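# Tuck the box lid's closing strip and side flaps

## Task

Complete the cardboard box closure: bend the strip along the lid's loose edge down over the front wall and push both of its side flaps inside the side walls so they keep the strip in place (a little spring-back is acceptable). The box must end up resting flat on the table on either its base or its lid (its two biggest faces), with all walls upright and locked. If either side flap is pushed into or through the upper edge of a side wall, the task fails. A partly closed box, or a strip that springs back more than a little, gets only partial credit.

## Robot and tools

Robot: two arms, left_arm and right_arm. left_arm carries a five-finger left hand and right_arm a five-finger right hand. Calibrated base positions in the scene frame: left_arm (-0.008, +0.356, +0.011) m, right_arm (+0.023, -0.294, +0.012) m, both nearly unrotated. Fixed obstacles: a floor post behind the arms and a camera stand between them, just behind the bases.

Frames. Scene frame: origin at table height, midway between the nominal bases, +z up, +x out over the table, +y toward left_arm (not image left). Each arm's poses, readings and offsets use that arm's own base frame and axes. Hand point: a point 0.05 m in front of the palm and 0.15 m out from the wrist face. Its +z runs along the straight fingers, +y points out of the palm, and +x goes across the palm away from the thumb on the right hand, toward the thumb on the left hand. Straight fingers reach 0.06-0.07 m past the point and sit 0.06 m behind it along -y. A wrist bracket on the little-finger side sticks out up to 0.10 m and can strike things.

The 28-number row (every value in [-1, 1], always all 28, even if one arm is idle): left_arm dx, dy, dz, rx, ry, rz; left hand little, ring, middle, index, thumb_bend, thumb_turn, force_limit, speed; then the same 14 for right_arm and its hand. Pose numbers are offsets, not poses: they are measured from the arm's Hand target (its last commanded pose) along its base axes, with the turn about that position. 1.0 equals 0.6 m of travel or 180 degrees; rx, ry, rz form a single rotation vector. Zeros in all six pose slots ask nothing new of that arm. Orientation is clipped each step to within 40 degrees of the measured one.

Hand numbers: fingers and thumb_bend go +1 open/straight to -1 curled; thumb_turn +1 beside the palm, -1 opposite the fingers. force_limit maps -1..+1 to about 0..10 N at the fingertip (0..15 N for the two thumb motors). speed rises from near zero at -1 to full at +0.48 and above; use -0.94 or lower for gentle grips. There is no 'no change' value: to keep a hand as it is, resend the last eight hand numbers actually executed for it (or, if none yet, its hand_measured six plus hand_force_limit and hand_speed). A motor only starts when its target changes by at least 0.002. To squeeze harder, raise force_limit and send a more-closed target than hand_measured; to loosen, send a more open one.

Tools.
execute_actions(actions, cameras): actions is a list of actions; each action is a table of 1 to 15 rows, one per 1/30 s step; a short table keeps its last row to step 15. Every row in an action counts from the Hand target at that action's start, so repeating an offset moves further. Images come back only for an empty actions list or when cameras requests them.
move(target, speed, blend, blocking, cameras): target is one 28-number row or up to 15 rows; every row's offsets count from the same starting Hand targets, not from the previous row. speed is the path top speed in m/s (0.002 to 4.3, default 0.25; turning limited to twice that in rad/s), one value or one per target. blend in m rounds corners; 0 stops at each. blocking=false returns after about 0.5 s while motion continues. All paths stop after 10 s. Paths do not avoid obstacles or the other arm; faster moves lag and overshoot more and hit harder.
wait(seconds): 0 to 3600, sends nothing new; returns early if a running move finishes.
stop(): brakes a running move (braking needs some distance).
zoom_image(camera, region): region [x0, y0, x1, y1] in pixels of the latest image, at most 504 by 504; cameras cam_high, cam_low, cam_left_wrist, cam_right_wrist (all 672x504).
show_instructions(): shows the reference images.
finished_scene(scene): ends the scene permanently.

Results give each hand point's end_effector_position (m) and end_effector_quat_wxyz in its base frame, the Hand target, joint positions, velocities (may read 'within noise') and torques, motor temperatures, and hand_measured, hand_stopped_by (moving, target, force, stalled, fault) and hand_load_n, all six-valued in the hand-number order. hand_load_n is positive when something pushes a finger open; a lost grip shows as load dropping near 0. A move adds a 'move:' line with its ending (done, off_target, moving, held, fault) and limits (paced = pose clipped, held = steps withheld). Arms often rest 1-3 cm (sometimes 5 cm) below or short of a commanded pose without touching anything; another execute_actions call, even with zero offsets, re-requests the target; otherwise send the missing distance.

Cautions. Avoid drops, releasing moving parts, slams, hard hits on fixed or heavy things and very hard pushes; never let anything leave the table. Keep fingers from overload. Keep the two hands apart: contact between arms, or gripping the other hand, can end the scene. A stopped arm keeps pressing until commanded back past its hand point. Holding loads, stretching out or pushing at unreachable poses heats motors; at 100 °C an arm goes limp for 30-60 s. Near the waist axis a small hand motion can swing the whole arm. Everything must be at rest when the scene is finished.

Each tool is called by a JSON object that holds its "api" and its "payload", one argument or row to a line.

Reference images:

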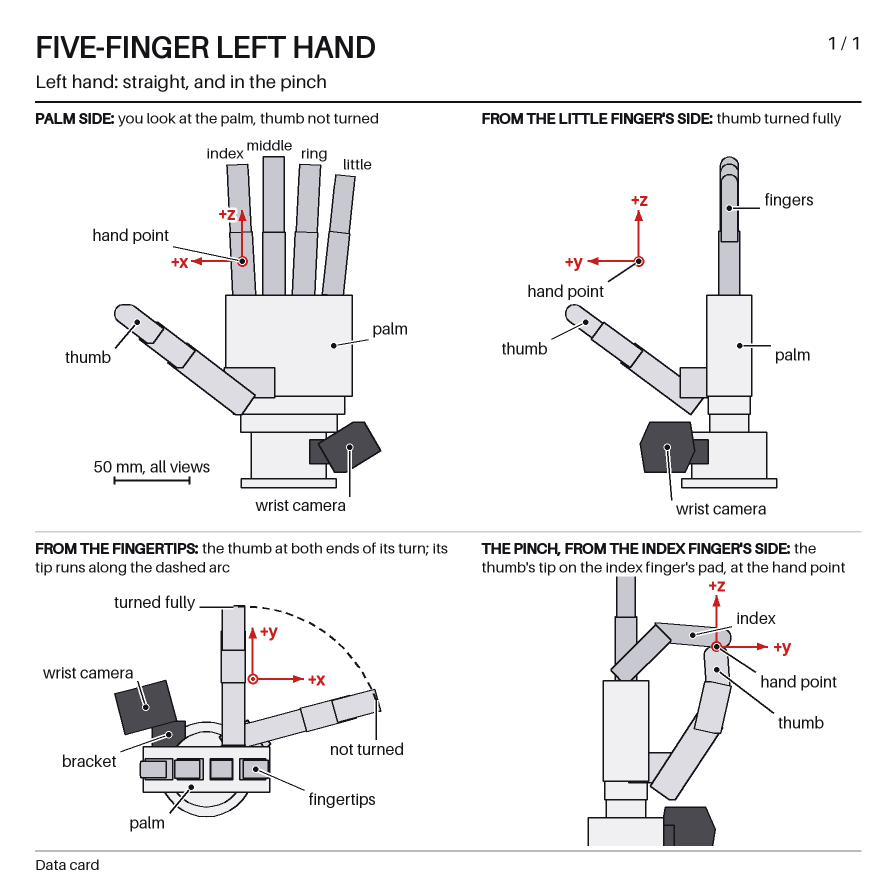

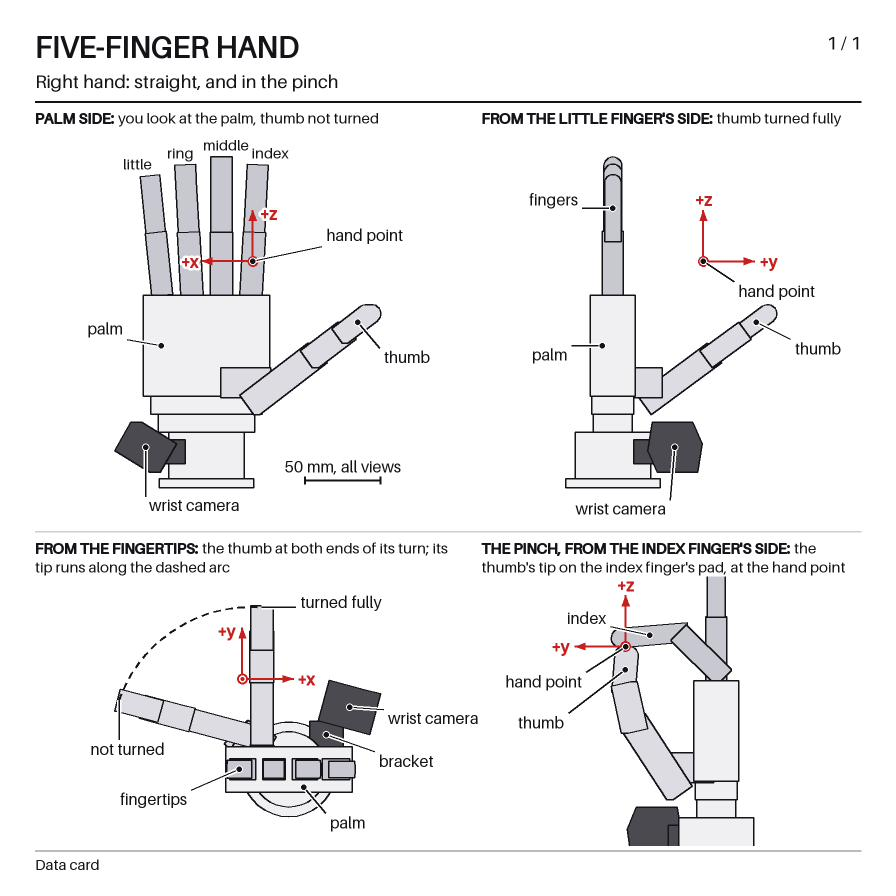

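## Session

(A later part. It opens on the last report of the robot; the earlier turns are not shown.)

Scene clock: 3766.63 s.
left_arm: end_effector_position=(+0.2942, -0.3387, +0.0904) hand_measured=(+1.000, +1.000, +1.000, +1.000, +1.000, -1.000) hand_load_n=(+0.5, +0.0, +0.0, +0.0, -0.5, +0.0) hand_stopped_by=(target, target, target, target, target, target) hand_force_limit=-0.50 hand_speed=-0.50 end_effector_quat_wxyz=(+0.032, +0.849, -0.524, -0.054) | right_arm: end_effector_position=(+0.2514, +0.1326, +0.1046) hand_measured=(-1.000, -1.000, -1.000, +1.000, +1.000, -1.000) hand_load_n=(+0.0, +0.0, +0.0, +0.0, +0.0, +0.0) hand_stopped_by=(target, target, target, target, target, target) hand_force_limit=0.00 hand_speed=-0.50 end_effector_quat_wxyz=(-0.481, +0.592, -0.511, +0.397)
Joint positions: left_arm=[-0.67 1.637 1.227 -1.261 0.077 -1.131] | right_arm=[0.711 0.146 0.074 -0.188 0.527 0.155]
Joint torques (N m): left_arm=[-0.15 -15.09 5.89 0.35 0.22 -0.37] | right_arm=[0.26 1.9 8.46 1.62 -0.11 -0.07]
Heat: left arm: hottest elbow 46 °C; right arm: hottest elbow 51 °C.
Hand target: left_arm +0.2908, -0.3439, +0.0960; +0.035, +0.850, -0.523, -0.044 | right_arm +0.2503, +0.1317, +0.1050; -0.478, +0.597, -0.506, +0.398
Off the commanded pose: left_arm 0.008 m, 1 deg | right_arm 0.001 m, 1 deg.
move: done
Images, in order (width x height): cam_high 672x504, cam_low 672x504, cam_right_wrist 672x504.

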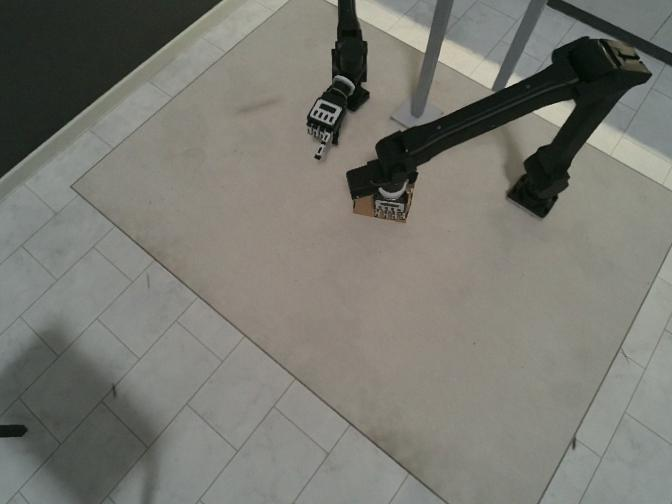

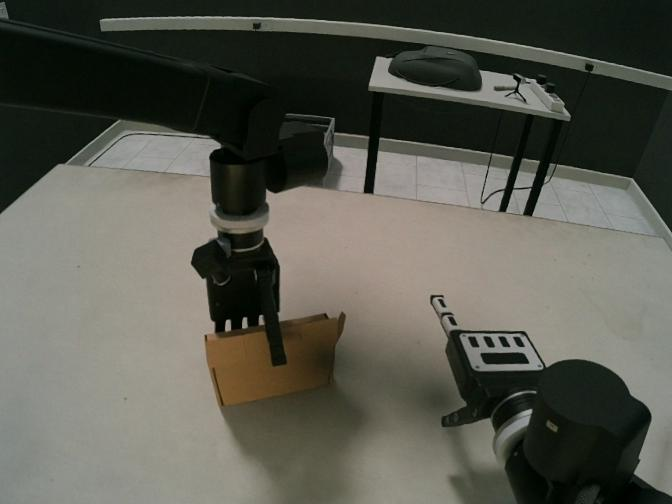

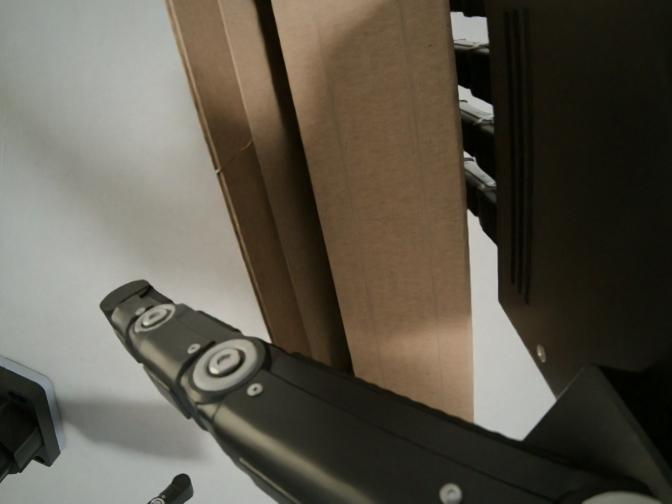

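{"api": "move", "payload": {
  "target": [
    [0.06,0.026,0.01, 0,0,0, 1,1,1,1,1,-1,-0.5,-0.5, 0,0,0,0,0,0, -1,-1,-1,1,1,-1,0,-0.5],
    [0.06,0.026,0.277, 0.0148,-0.0298,0, 1,1,1,1,1,-1,-0.5,-0.5, 0,0,0,0,0,0, -1,-1,-1,1,1,-1,0,-0.5]
  ],
  "speed": [0.03,0.12],
  "cameras": ["cam_low","cam_high","cam_right_wrist"]
}}

{"api": "zoom_image", "payload": {
  "camera": "cam_low",
  "region": [200, 220, 400, 400]
}}

{"api": "zoom_image", "payload": {
  "camera": "cam_high",
  "region": [310, 140, 420, 260]
}}

{"api": "zoom_image", "payload": {
  "camera": "cam_right_wrist",
  "region": [150, 0, 500, 400]
}}

Scene clock: 3797.90 s.
left_arm: end_effector_position=(+0.3211, -0.3183, +0.2401) hand_measured=(+1.000, +1.000, +1.000, +1.000, +1.000, -1.000) hand_load_n=(+0.0, +0.0, +0.0, +0.0, +0.0, +0.0) hand_stopped_by=(target, target, target, target, target, target) hand_force_limit=-0.50 hand_speed=-0.50 end_effector_quat_wxyz=(-0.009, +0.851, -0.524, -0.041) | right_arm: end_effector_position=(+0.2514, +0.1326, +0.1046) hand_measured=(-1.000, -1.000, -1.000, +1.000, +1.000, -1.000) hand_load_n=(+0.0, +0.0, +0.0, +0.0, +0.0, +0.0) hand_stopped_by=(target, target, target, target, target, target) hand_force_limit=0.00 hand_speed=-0.50 end_effector_quat_wxyz=(-0.481, +0.592, -0.511, +0.397)
Joint positions: left_arm=[-0.635 1.565 1.561 -1.65 -0.012 -1.101] | right_arm=[0.711 0.146 0.074 -0.188 0.527 0.155]
Joint torques (N m): left_arm=[-0.09 -14.33 10.5 -0.32 -0.19 -0.37] | right_arm=[0.26 1.9 8.47 1.62 -0.1 -0.07]
Heat: left arm: hottest elbow 45 °C; right arm: hottest elbow 51 °C.
Hand target: left_arm +0.3268, -0.3282, +0.2621; -0.010, +0.852, -0.523, -0.016 | right_arm +0.2503, +0.1317, +0.1050; -0.478, +0.597, -0.506, +0.398
Off the commanded pose: left_arm 0.025 m, 3 deg | right_arm 0.001 m, 1 deg.
move: off_target (left_arm)
Images, in order (width x height): cam_high 672x504, cam_low 672x504, cam_right_wrist 672x504.

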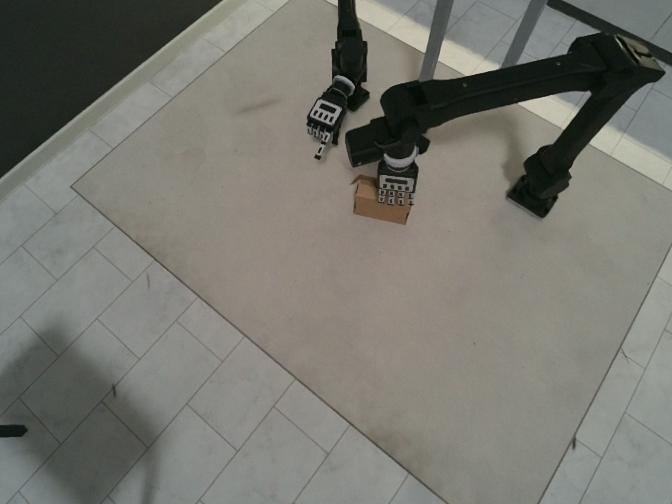

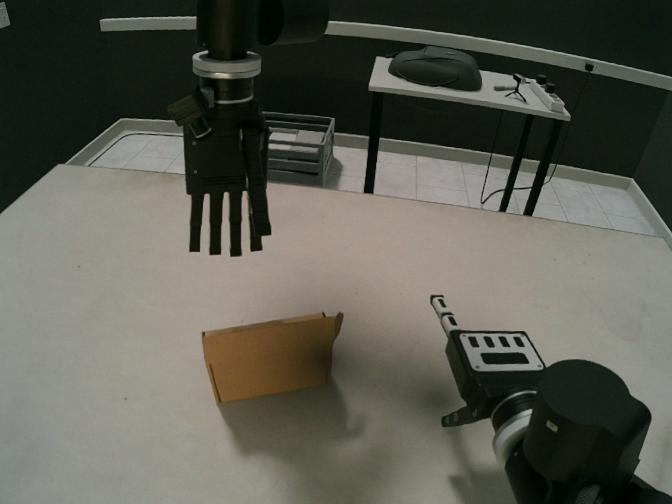

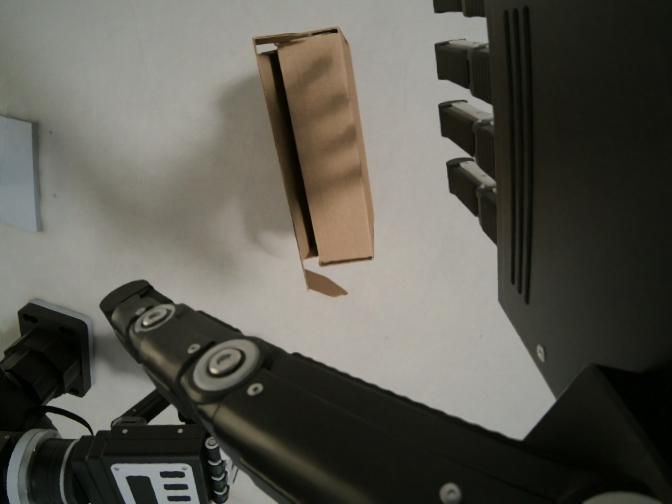

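Scaled by 2.520 from the camera's image (finer frame: 960x720).

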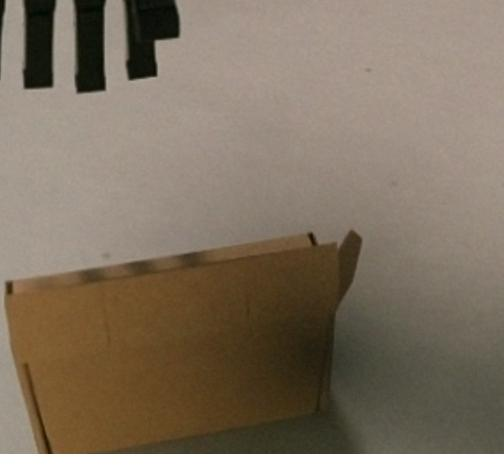

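Scaled by 4.200 from the camera's image (finer frame: 960x720).

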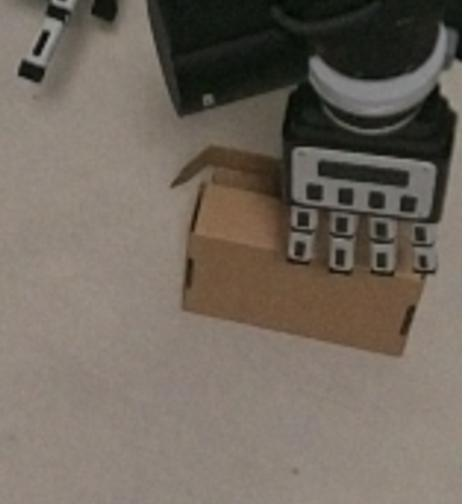

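Scaled by 1.260 from the camera's image (finer frame: 960x720).

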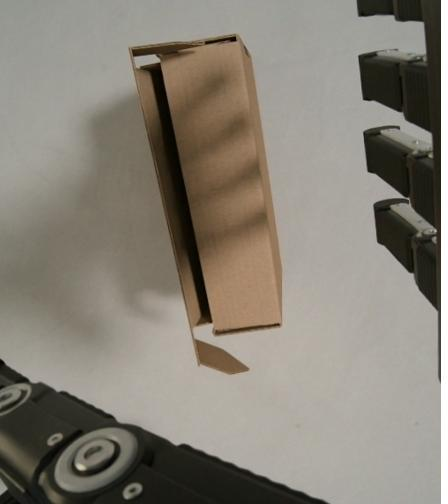

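{"api": "move", "payload": {
  "target": [-0.04,0.045,0.0, 0,0,-0.5, 1,1,1,1,1,-1,-0.5,-0.5, 0,0,0,0,0,0, -1,-1,-1,1,1,-1,0,-0.5],
  "speed": 0.2
}}

{"api": "move", "payload": {
  "target": [-0.0393,0.0368,0.0, 0,0,-0.5, 1,1,1,1,1,-1,-0.5,-0.5, 0,0,0,0,0,0, -1,-1,-1,1,1,-1,0,-0.5],
  "speed": 0.2,
  "cameras": ["cam_low","cam_high","cam_right_wrist"]
}}

{"api": "zoom_image", "payload": {
  "camera": "cam_high",
  "region": [310, 140, 420, 260]
}}

{"api": "zoom_image", "payload": {
  "camera": "cam_low",
  "region": [160, 220, 380, 420]
}}

Scene clock: 3812.73 s.
left_arm: end_effector_position=(+0.2953, -0.2893, +0.2489) hand_measured=(+1.000, +1.000, +1.000, +1.000, +1.000, -1.000) hand_load_n=(+0.0, +0.0, +0.0, +0.0, +0.0, +0.0) hand_stopped_by=(target, target, target, target, target, target) hand_force_limit=-0.50 hand_speed=-0.50 end_effector_quat_wxyz=(+0.004, -0.245, +0.969, +0.028) | right_arm: end_effector_position=(+0.2514, +0.1326, +0.1046) hand_measured=(-1.000, -1.000, -1.000, +1.000, +1.000, -1.000) hand_load_n=(+0.0, +0.0, +0.0, +0.0, +0.0, +0.0) hand_stopped_by=(target, target, target, target, target, target) hand_force_limit=0.00 hand_speed=-0.50 end_effector_quat_wxyz=(-0.481, +0.592, -0.511, +0.397)
Joint positions: left_arm=[-0.765 1.624 1.648 -1.638 -0.037 0.31] | right_arm=[0.711 0.146 0.074 -0.188 0.527 0.155]
Joint torques (N m): left_arm=[0.03 -14.62 10.1 0.46 -0.1 -0.05] | right_arm=[0.26 1.9 8.46 1.62 -0.1 -0.07]
Heat: left arm: hottest elbow 48 °C; right arm: hottest elbow 51 °C.
Hand target: left_arm +0.3028, -0.3012, +0.2622; +0.019, -0.233, +0.972, +0.005 | right_arm +0.2503, +0.1317, +0.1050; -0.478, +0.597, -0.506, +0.398
Off the commanded pose: left_arm 0.019 m, 3 deg | right_arm 0.001 m, 1 deg.
move: off_target (left_arm)

Scene clock: 3817.43 s.
left_arm: end_effector_position=(+0.2823, -0.2753, +0.2601) hand_measured=(+1.000, +1.000, +1.000, +1.000, +1.000, -1.000) hand_load_n=(+0.0, +0.0, +0.0, +0.0, +0.0, +0.0) hand_stopped_by=(target, target, target, target, target, target) hand_force_limit=-0.50 hand_speed=-0.50 end_effector_quat_wxyz=(+0.008, +0.511, +0.859, -0.005) | right_arm: end_effector_position=(+0.2514, +0.1326, +0.1046) hand_measured=(-1.000, -1.000, -1.000, +1.000, +1.000, -1.000) hand_load_n=(+0.0, +0.0, +0.0, +0.0, +0.0, +0.0) hand_stopped_by=(target, target, target, target, target, target) hand_force_limit=0.00 hand_speed=-0.50 end_effector_quat_wxyz=(-0.481, +0.592, -0.511, +0.397)
Joint positions: left_arm=[-0.934 1.4 1.436 -1.587 0.002 1.711] | right_arm=[0.711 0.146 0.074 -0.188 0.527 0.155]
Joint torques (N m): left_arm=[-0.03 -12.1 6.79 0.65 0.08 -0.04] | right_arm=[0.26 1.9 8.46 1.63 -0.11 -0.07]
Heat: left arm: hottest elbow 48 °C; right arm: hottest elbow 51 °C.
Hand target: left_arm +0.2793, -0.2791, +0.2623; +0.017, +0.523, +0.852, -0.010 | right_arm +0.2503, +0.1317, +0.1050; -0.478, +0.597, -0.506, +0.398
Off the commanded pose: left_arm 0.005 m, 2 deg | right_arm 0.001 m, 1 deg.
move: done
Images, in order (width x height): cam_high 672x504, cam_low 672x504, cam_right_wrist 672x504.

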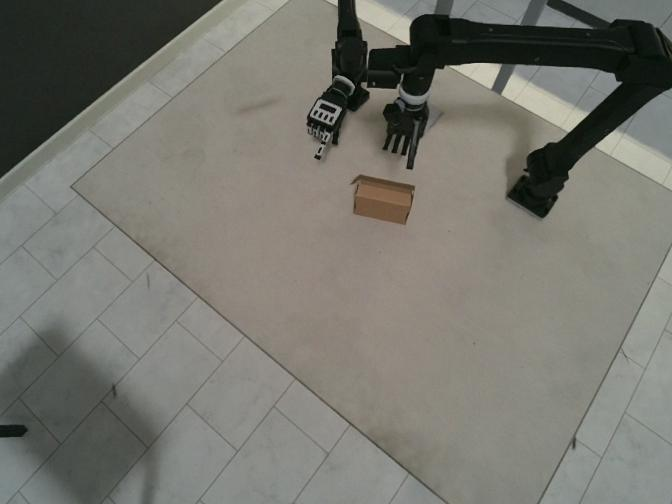

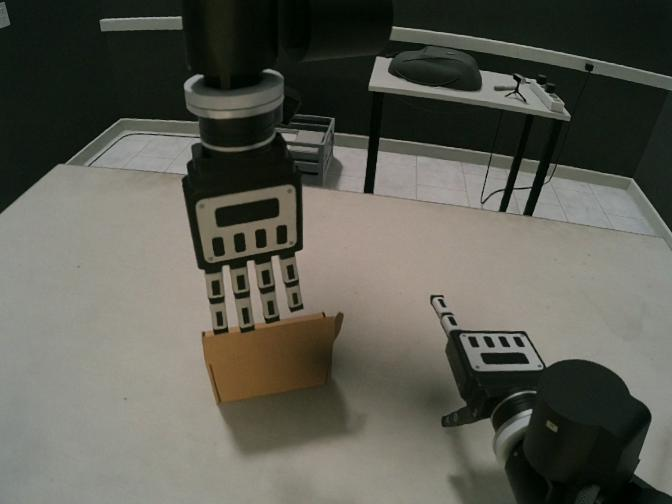

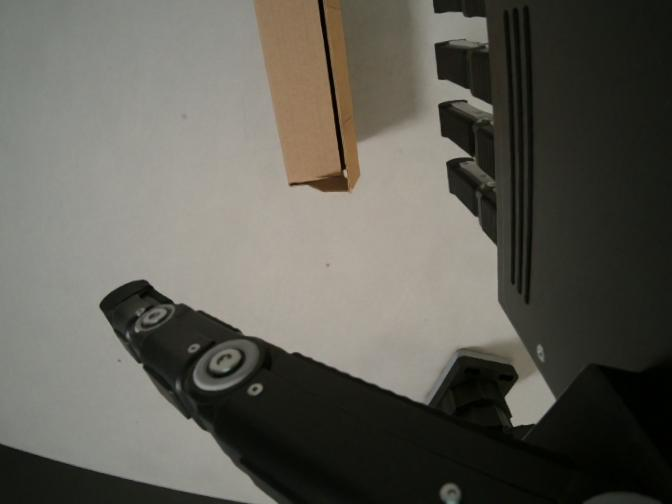

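Scaled by 4.200 from the camera's image (finer frame: 960x720).

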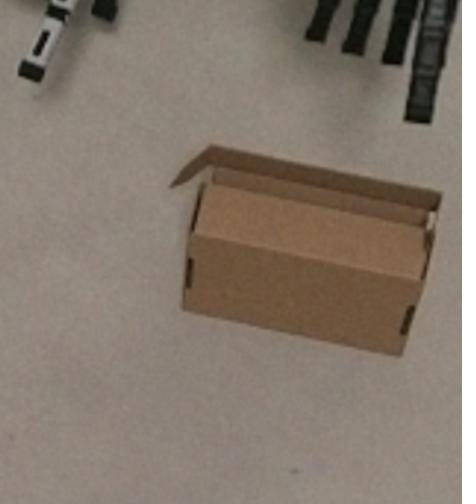

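Scaled by 2.291 from the camera's image (finer frame: 960x720).

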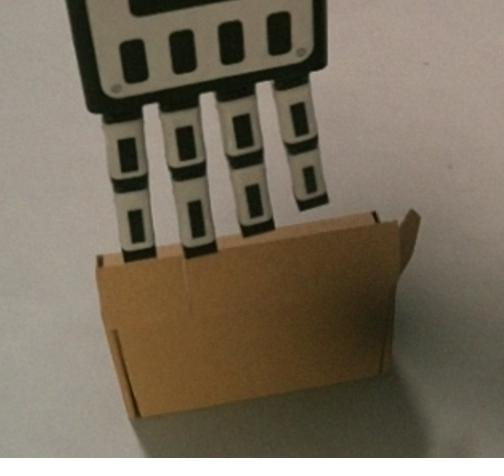

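{"api": "move", "payload": {
  "target": [0,0,-0.14, 0,0,-0.022, 1,1,1,1,1,-1,-0.5,-0.5, 0,0,0,0,0,0, -1,-1,-1,1,1,-1,0,-0.5],
  "speed": 0.12,
  "cameras": ["cam_low","cam_high","cam_right_wrist"]
}}

{"api": "zoom_image", "payload": {
  "camera": "cam_high",
  "region": [310, 140, 440, 260]
}}

{"api": "zoom_image", "payload": {
  "camera": "cam_low",
  "region": [160, 220, 380, 420]
}}

Scene clock: 3843.20 s.
left_arm: end_effector_position=(+0.2811, -0.2728, +0.1780) hand_measured=(+1.000, +1.000, +1.000, +1.000, +1.000, -1.000) hand_load_n=(+0.0, +0.0, +0.0, +0.0, +0.0, +0.0) hand_stopped_by=(target, target, target, target, target, target) hand_force_limit=-0.50 hand_speed=-0.50 end_effector_quat_wxyz=(+0.011, +0.540, +0.841, -0.006) | right_arm: end_effector_position=(+0.2514, +0.1326, +0.1046) hand_measured=(-1.000, -1.000, -1.000, +1.000, +1.000, -1.000) hand_load_n=(+0.0, +0.0, +0.0, +0.0, +0.0, +0.0) hand_stopped_by=(target, target, target, target, target, target) hand_force_limit=0.00 hand_speed=-0.50 end_effector_quat_wxyz=(-0.481, +0.592, -0.511, +0.397)
Joint positions: left_arm=[-0.934 1.393 1.213 -1.366 0.005 1.778] | right_arm=[0.711 0.146 0.074 -0.188 0.527 0.155]
Joint torques (N m): left_arm=[-0.21 -10.81 6.98 0.66 0.08 -0.05] | right_arm=[0.26 1.85 8.46 1.62 -0.11 -0.07]
Heat: left arm: hottest elbow 47 °C; right arm: hottest elbow 51 °C.
Hand target: left_arm +0.2793, -0.2792, +0.1782; +0.016, +0.552, +0.834, -0.010 | right_arm +0.2503, +0.1317, +0.1050; -0.478, +0.597, -0.506, +0.398
Off the commanded pose: left_arm 0.007 m, 2 deg | right_arm 0.001 m, 1 deg.
move: done
Images, in order (width x height): cam_high 672x504, cam_low 672x504, cam_right_wrist 672x504.

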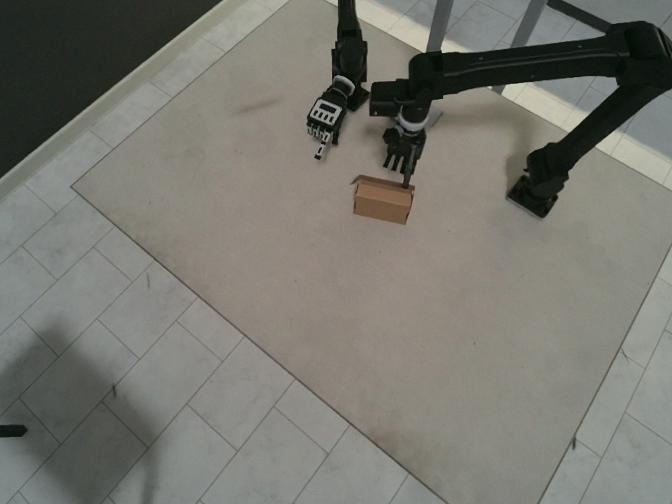

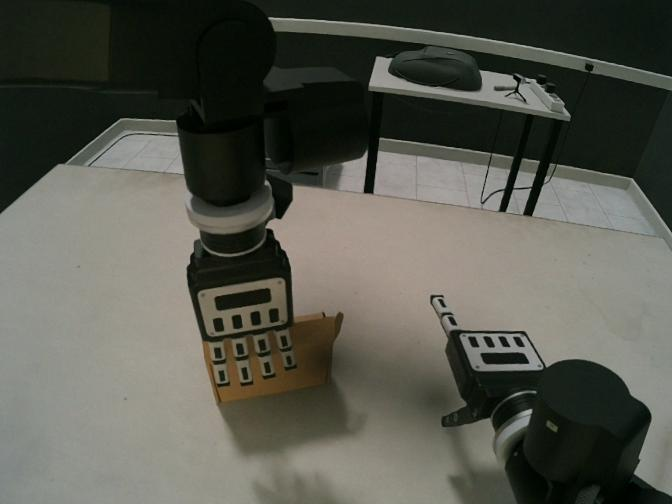

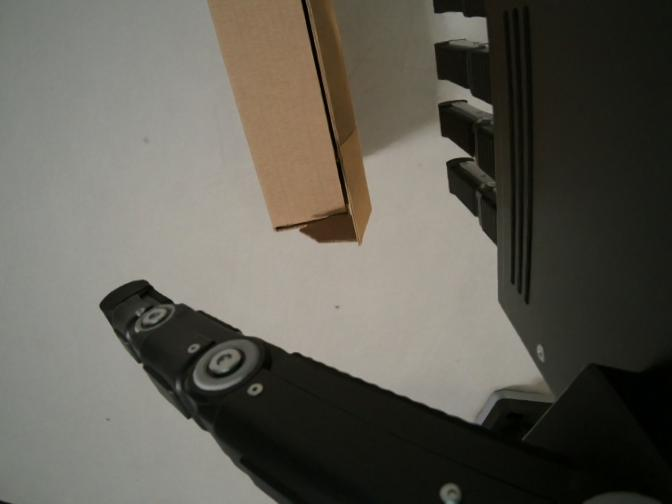

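Scaled by 3.877 from the camera's image (finer frame: 960x720).

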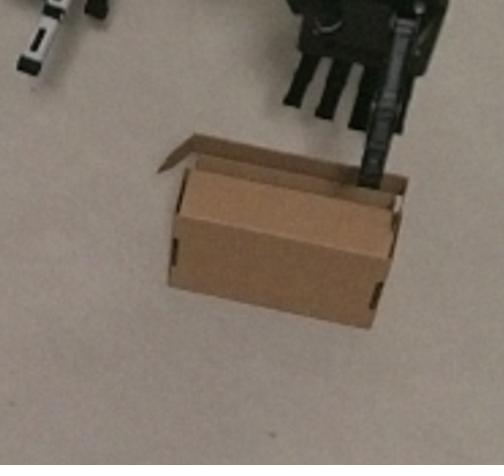

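Scaled by 2.291 from the camera's image (finer frame: 960x720).

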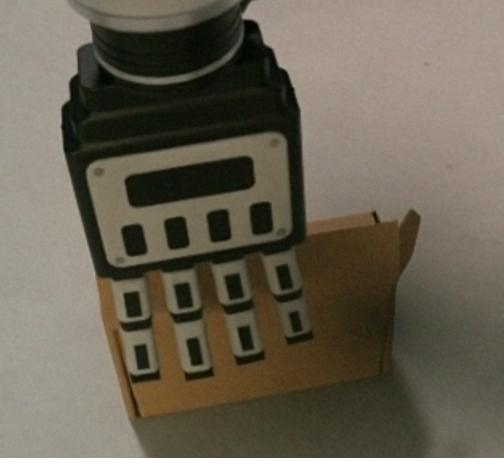

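{"api": "move", "payload": {
  "target": [0.0135,-0.0305,-0.1437, 0,0,0, 1,1,1,1,1,-1,-0.5,-0.5, 0,0,0,0,0,0, -1,-1,-1,1,1,-1,0,-0.5],
  "speed": 0.1,
  "cameras": ["cam_low","cam_high","cam_right_wrist"]
}}

{"api": "zoom_image", "payload": {
  "camera": "cam_high",
  "region": [310, 140, 440, 260]
}}

{"api": "zoom_image", "payload": {
  "camera": "cam_low",
  "region": [160, 220, 380, 420]
}}

{"api": "zoom_image", "payload": {
  "camera": "cam_right_wrist",
  "region": [150, 0, 550, 400]
}}

Scene clock: 3857.93 s.
left_arm: end_effector_position=(+0.2903, -0.2921, +0.0939) hand_measured=(+1.000, +1.000, +1.000, +1.000, +1.000, -1.000) hand_load_n=(+0.0, +0.0, +0.0, +0.0, +0.0, +0.0) hand_stopped_by=(target, target, target, target, target, target) hand_force_limit=-0.50 hand_speed=-0.50 end_effector_quat_wxyz=(+0.013, +0.545, +0.838, -0.008) | right_arm: end_effector_position=(+0.2514, +0.1326, +0.1046) hand_measured=(-1.000, -1.000, -1.000, +1.000, +1.000, -1.000) hand_load_n=(+0.0, +0.0, +0.0, +0.0, +0.0, +0.0) hand_stopped_by=(target, target, target, target, target, target) hand_force_limit=0.00 hand_speed=-0.50 end_effector_quat_wxyz=(-0.481, +0.592, -0.511, +0.397)
Joint positions: left_arm=[-0.944 1.506 1.102 -1.137 0.005 1.779] | right_arm=[0.711 0.146 0.074 -0.188 0.527 0.155]
Joint torques (N m): left_arm=[-0.21 -11.63 6.37 0.66 0.06 -0.15] | right_arm=[0.21 1.9 8.47 1.62 -0.11 -0.07]
Heat: left arm: hottest elbow 47 °C; right arm: hottest elbow 51 °C.
Hand target: left_arm +0.2874, -0.2975, +0.0920; +0.016, +0.552, +0.834, -0.010 | right_arm +0.2503, +0.1317, +0.1050; -0.478, +0.597, -0.506, +0.398
Off the commanded pose: left_arm 0.006 m, 1 deg | right_arm 0.001 m, 1 deg.
move: done
Images, in order (width x height): cam_high 672x504, cam_low 672x504, cam_right_wrist 672x504.

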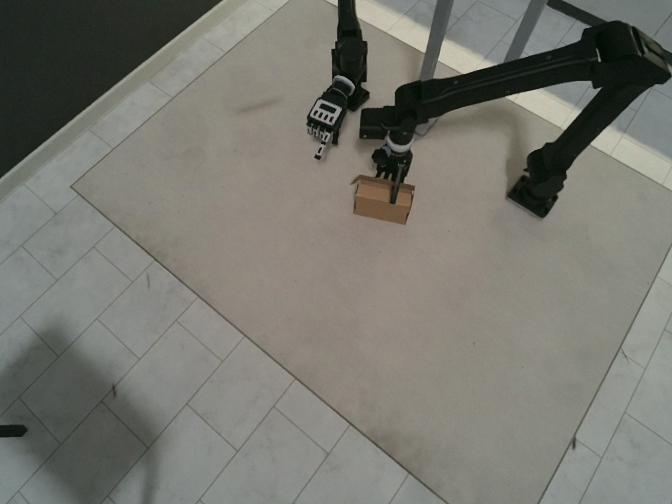

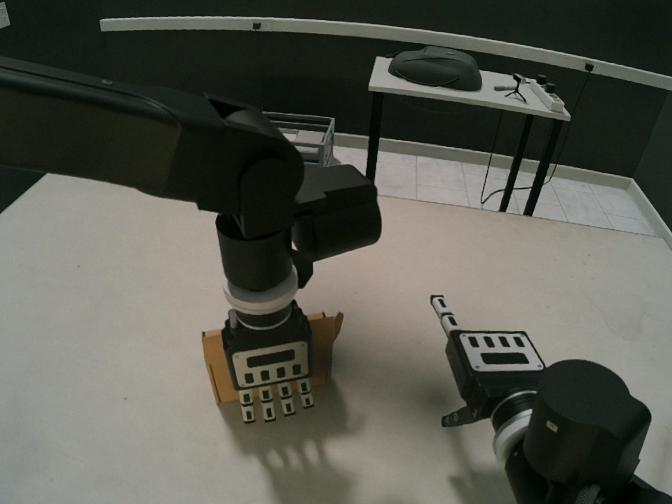

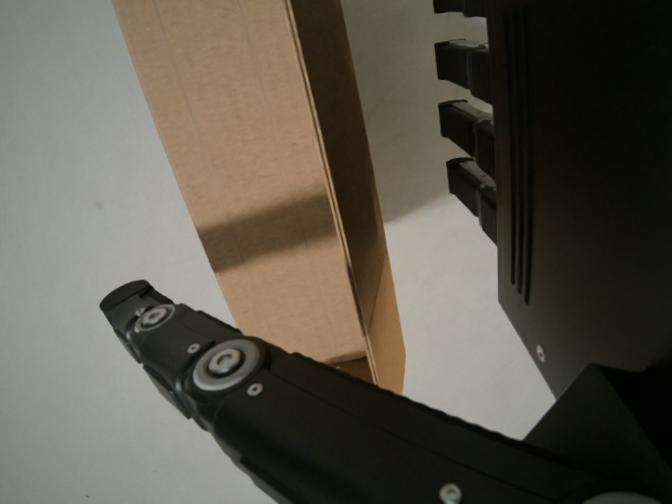

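Scaled by 3.877 from the camera's image (finer frame: 960x720).

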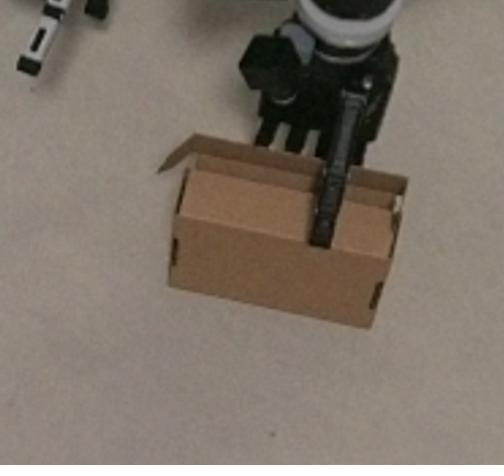

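Scaled by 2.291 from the camera's image (finer frame: 960x720).

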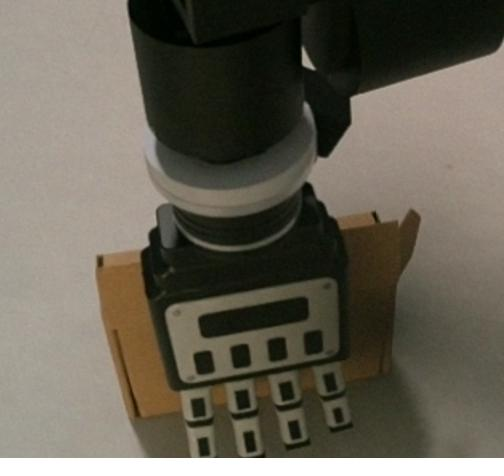

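Scaled by 1.260 from the camera's image (finer frame: 960x720).

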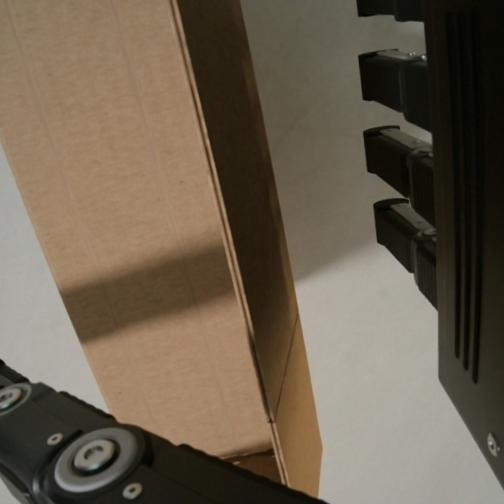

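{"api": "move", "payload": {
  "target": [0.048,0.0395,0.0, 0,0,0, 1,1,1,1,1,-1,-0.5,-0.5, 0,0,0,0,0,0, -1,-1,-1,1,1,-1,0,-0.5],
  "speed": 0.05,
  "cameras": ["cam_low","cam_high","cam_right_wrist"]
}}

{"api": "zoom_image", "payload": {
  "camera": "cam_high",
  "region": [310, 140, 440, 260]
}}

{"api": "zoom_image", "payload": {
  "camera": "cam_low",
  "region": [160, 220, 380, 420]
}}

{"api": "zoom_image", "payload": {
  "camera": "cam_right_wrist",
  "region": [150, 0, 550, 400]
}}

Scene clock: 3873.17 s.
left_arm: end_effector_position=(+0.3136, -0.2748, +0.0938) hand_measured=(+1.000, +1.000, +1.000, +1.000, +1.000, -1.000) hand_load_n=(+0.0, +0.0, +0.0, +0.0, +0.0, +0.0) hand_stopped_by=(target, target, target, target, target, target) hand_force_limit=-0.50 hand_speed=-0.50 end_effector_quat_wxyz=(+0.014, +0.549, +0.836, -0.008) | right_arm: end_effector_position=(+0.2514, +0.1326, +0.1046) hand_measured=(-1.000, -1.000, -1.000, +1.000, +1.000, -1.000) hand_load_n=(+0.0, +0.0, +0.0, +0.0, +0.0, +0.0) hand_stopped_by=(target, target, target, target, target, target) hand_force_limit=0.00 hand_speed=-0.50 end_effector_quat_wxyz=(-0.481, +0.592, -0.511, +0.397)
Joint positions: left_arm=[-0.875 1.506 1.102 -1.137 0.008 1.857] | right_arm=[0.711 0.146 0.074 -0.188 0.527 0.155]
Joint torques (N m): left_arm=[1.49 -11.87 6.16 0.65 0.07 -0.06] | right_arm=[0.21 1.9 8.46 1.62 -0.11 -0.07]
Heat: left arm: hottest elbow 46 °C; right arm: hottest elbow 51 °C.
Hand target: left_arm +0.3162, -0.2739, +0.0920; +0.016, +0.552, +0.834, -0.010 | right_arm +0.2503, +0.1317, +0.1050; -0.478, +0.597, -0.506, +0.398
Off the commanded pose: left_arm 0.003 m, 1 deg | right_arm 0.001 m, 1 deg.
move: done
Images, in order (width x height): cam_high 672x504, cam_low 672x504, cam_right_wrist 672x504.

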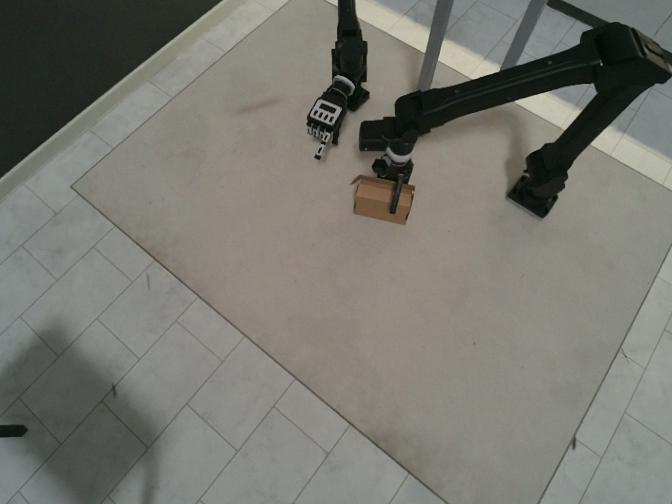

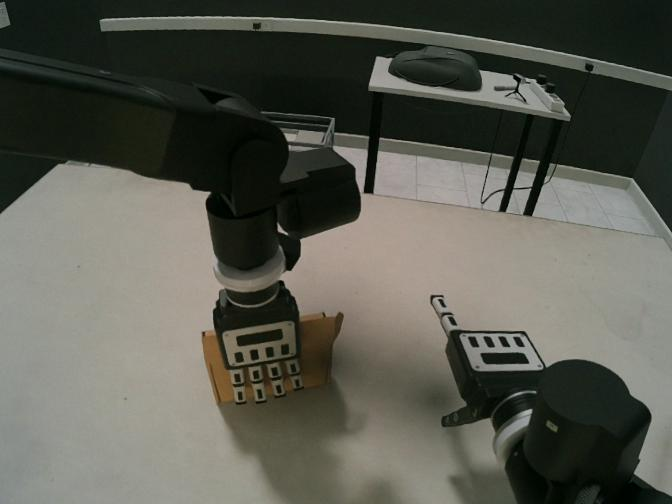

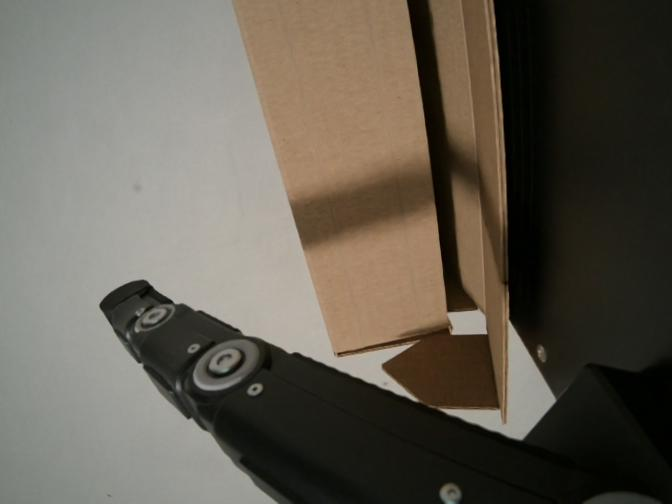

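Scaled by 3.877 from the camera's image (finer frame: 960x720).

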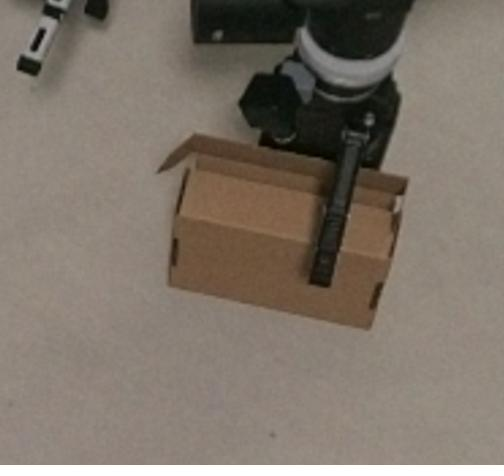

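Scaled by 2.291 from the camera's image (finer frame: 960x720).

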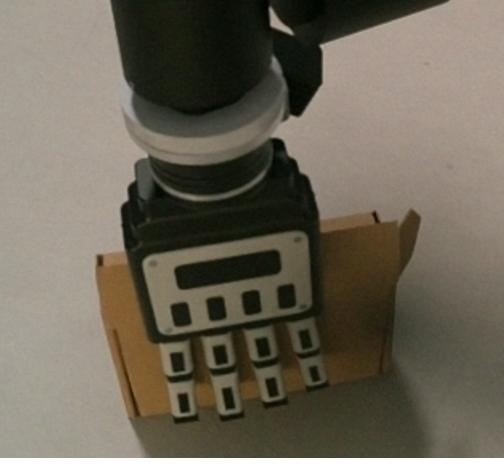

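Scaled by 1.260 from the camera's image (finer frame: 960x720).

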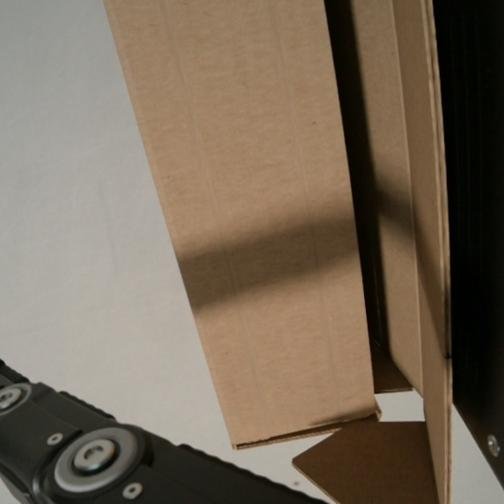

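{"api": "move", "payload": {
  "target": [0.0228,0.0102,0.0, 0,0,0, 1,1,1,1,1,-1,-0.5,-0.5, 0,0,0,0,0,0, -1,-1,-1,1,1,-1,0,-0.5],
  "speed": 0.03,
  "cameras": ["cam_low","cam_high","cam_right_wrist"]
}}

{"api": "zoom_image", "payload": {
  "camera": "cam_high",
  "region": [310, 140, 440, 260]
}}

{"api": "zoom_image", "payload": {
  "camera": "cam_low",
  "region": [160, 220, 380, 420]
}}

{"api": "zoom_image", "payload": {
  "camera": "cam_right_wrist",
  "region": [150, 0, 550, 400]
}}

Scene clock: 3882.93 s.
left_arm: end_effector_position=(+0.3238, -0.2663, +0.0938) hand_measured=(+1.000, +1.000, +1.000, +1.000, +1.000, -1.000) hand_load_n=(+0.0, +0.0, +0.0, +0.0, +0.0, +0.0) hand_stopped_by=(target, target, target, target, target, target) hand_force_limit=-0.50 hand_speed=-0.50 end_effector_quat_wxyz=(+0.014, +0.550, +0.835, -0.008) | right_arm: end_effector_position=(+0.2514, +0.1326, +0.1046) hand_measured=(-1.000, -1.000, -1.000, +1.000, +1.000, -1.000) hand_load_n=(+0.0, +0.0, +0.0, +0.0, +0.0, +0.0) hand_stopped_by=(target, target, target, target, target, target) hand_force_limit=0.00 hand_speed=-0.50 end_effector_quat_wxyz=(-0.481, +0.592, -0.511, +0.397)
Joint positions: left_arm=[-0.843 1.506 1.102 -1.137 0.009 1.892] | right_arm=[0.711 0.146 0.074 -0.188 0.527 0.155]
Joint torques (N m): left_arm=[1.73 -10.93 7.01 0.59 0.07 -0.04] | right_arm=[0.26 1.85 8.46 1.62 -0.11 -0.07]
Heat: left arm: hottest elbow 46 °C; right arm: hottest elbow 51 °C.
Hand target: left_arm +0.3299, -0.2677, +0.0920; +0.016, +0.552, +0.834, -0.010 | right_arm +0.2503, +0.1317, +0.1050; -0.478, +0.597, -0.506, +0.398
Off the commanded pose: left_arm 0.006 m, 1 deg | right_arm 0.001 m, 1 deg.
move: done
Images, in order (width x height): cam_high 672x504, cam_low 672x504, cam_right_wrist 672x504.

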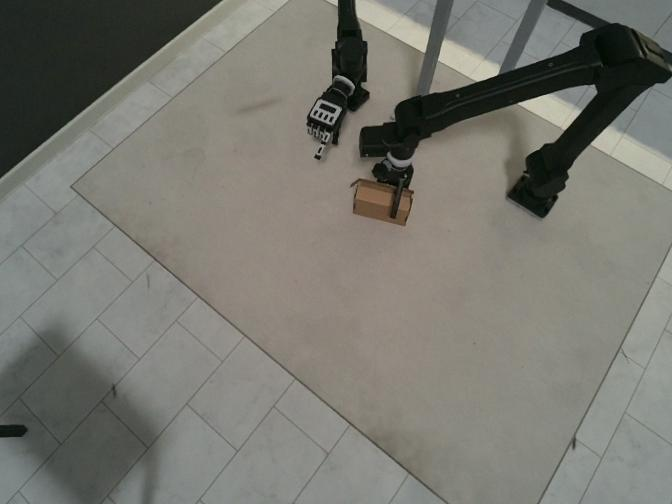

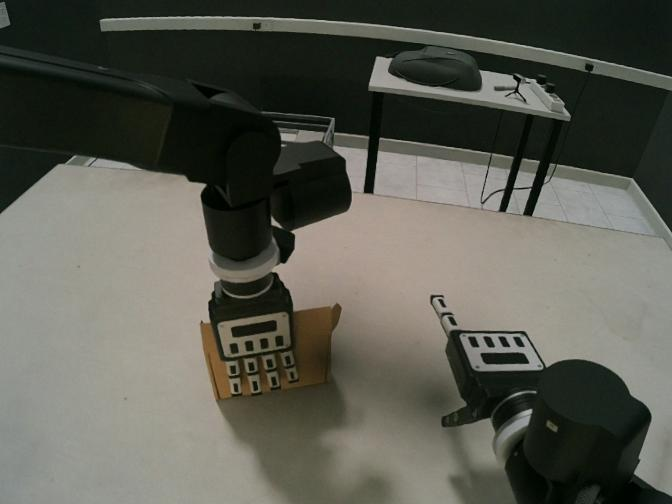

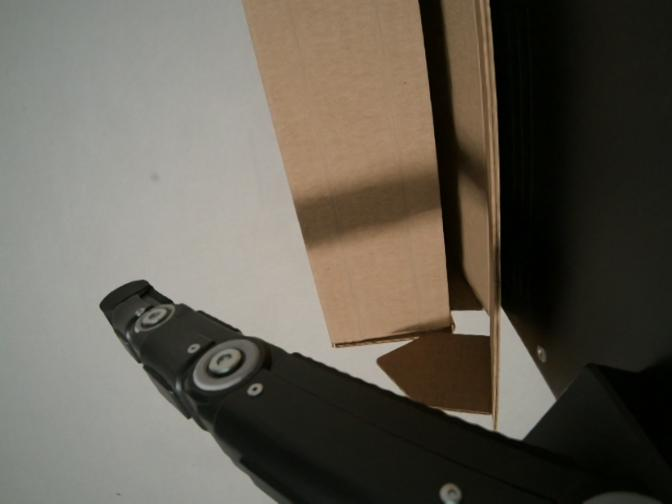

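Scaled by 3.877 from the camera's image (finer frame: 960x720).

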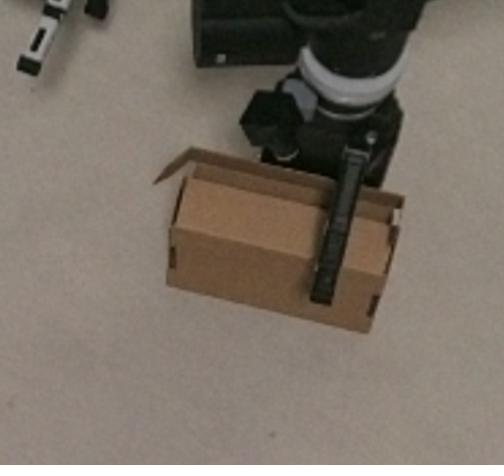

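Scaled by 2.291 from the camera's image (finer frame: 960x720).

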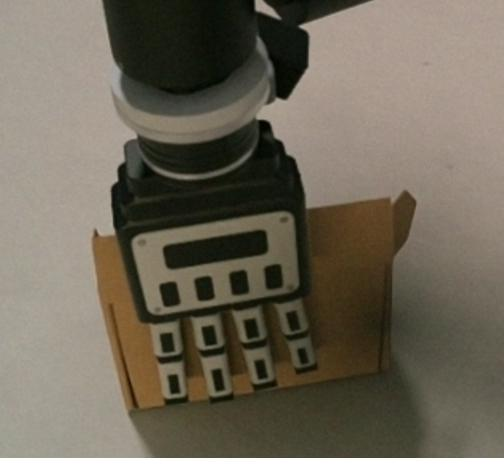

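Scaled by 1.260 from the camera's image (finer frame: 960x720).

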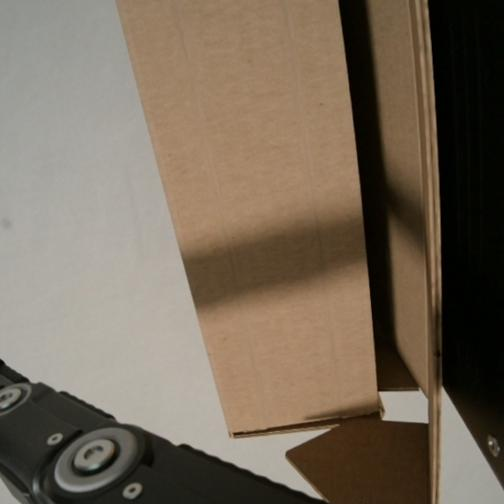

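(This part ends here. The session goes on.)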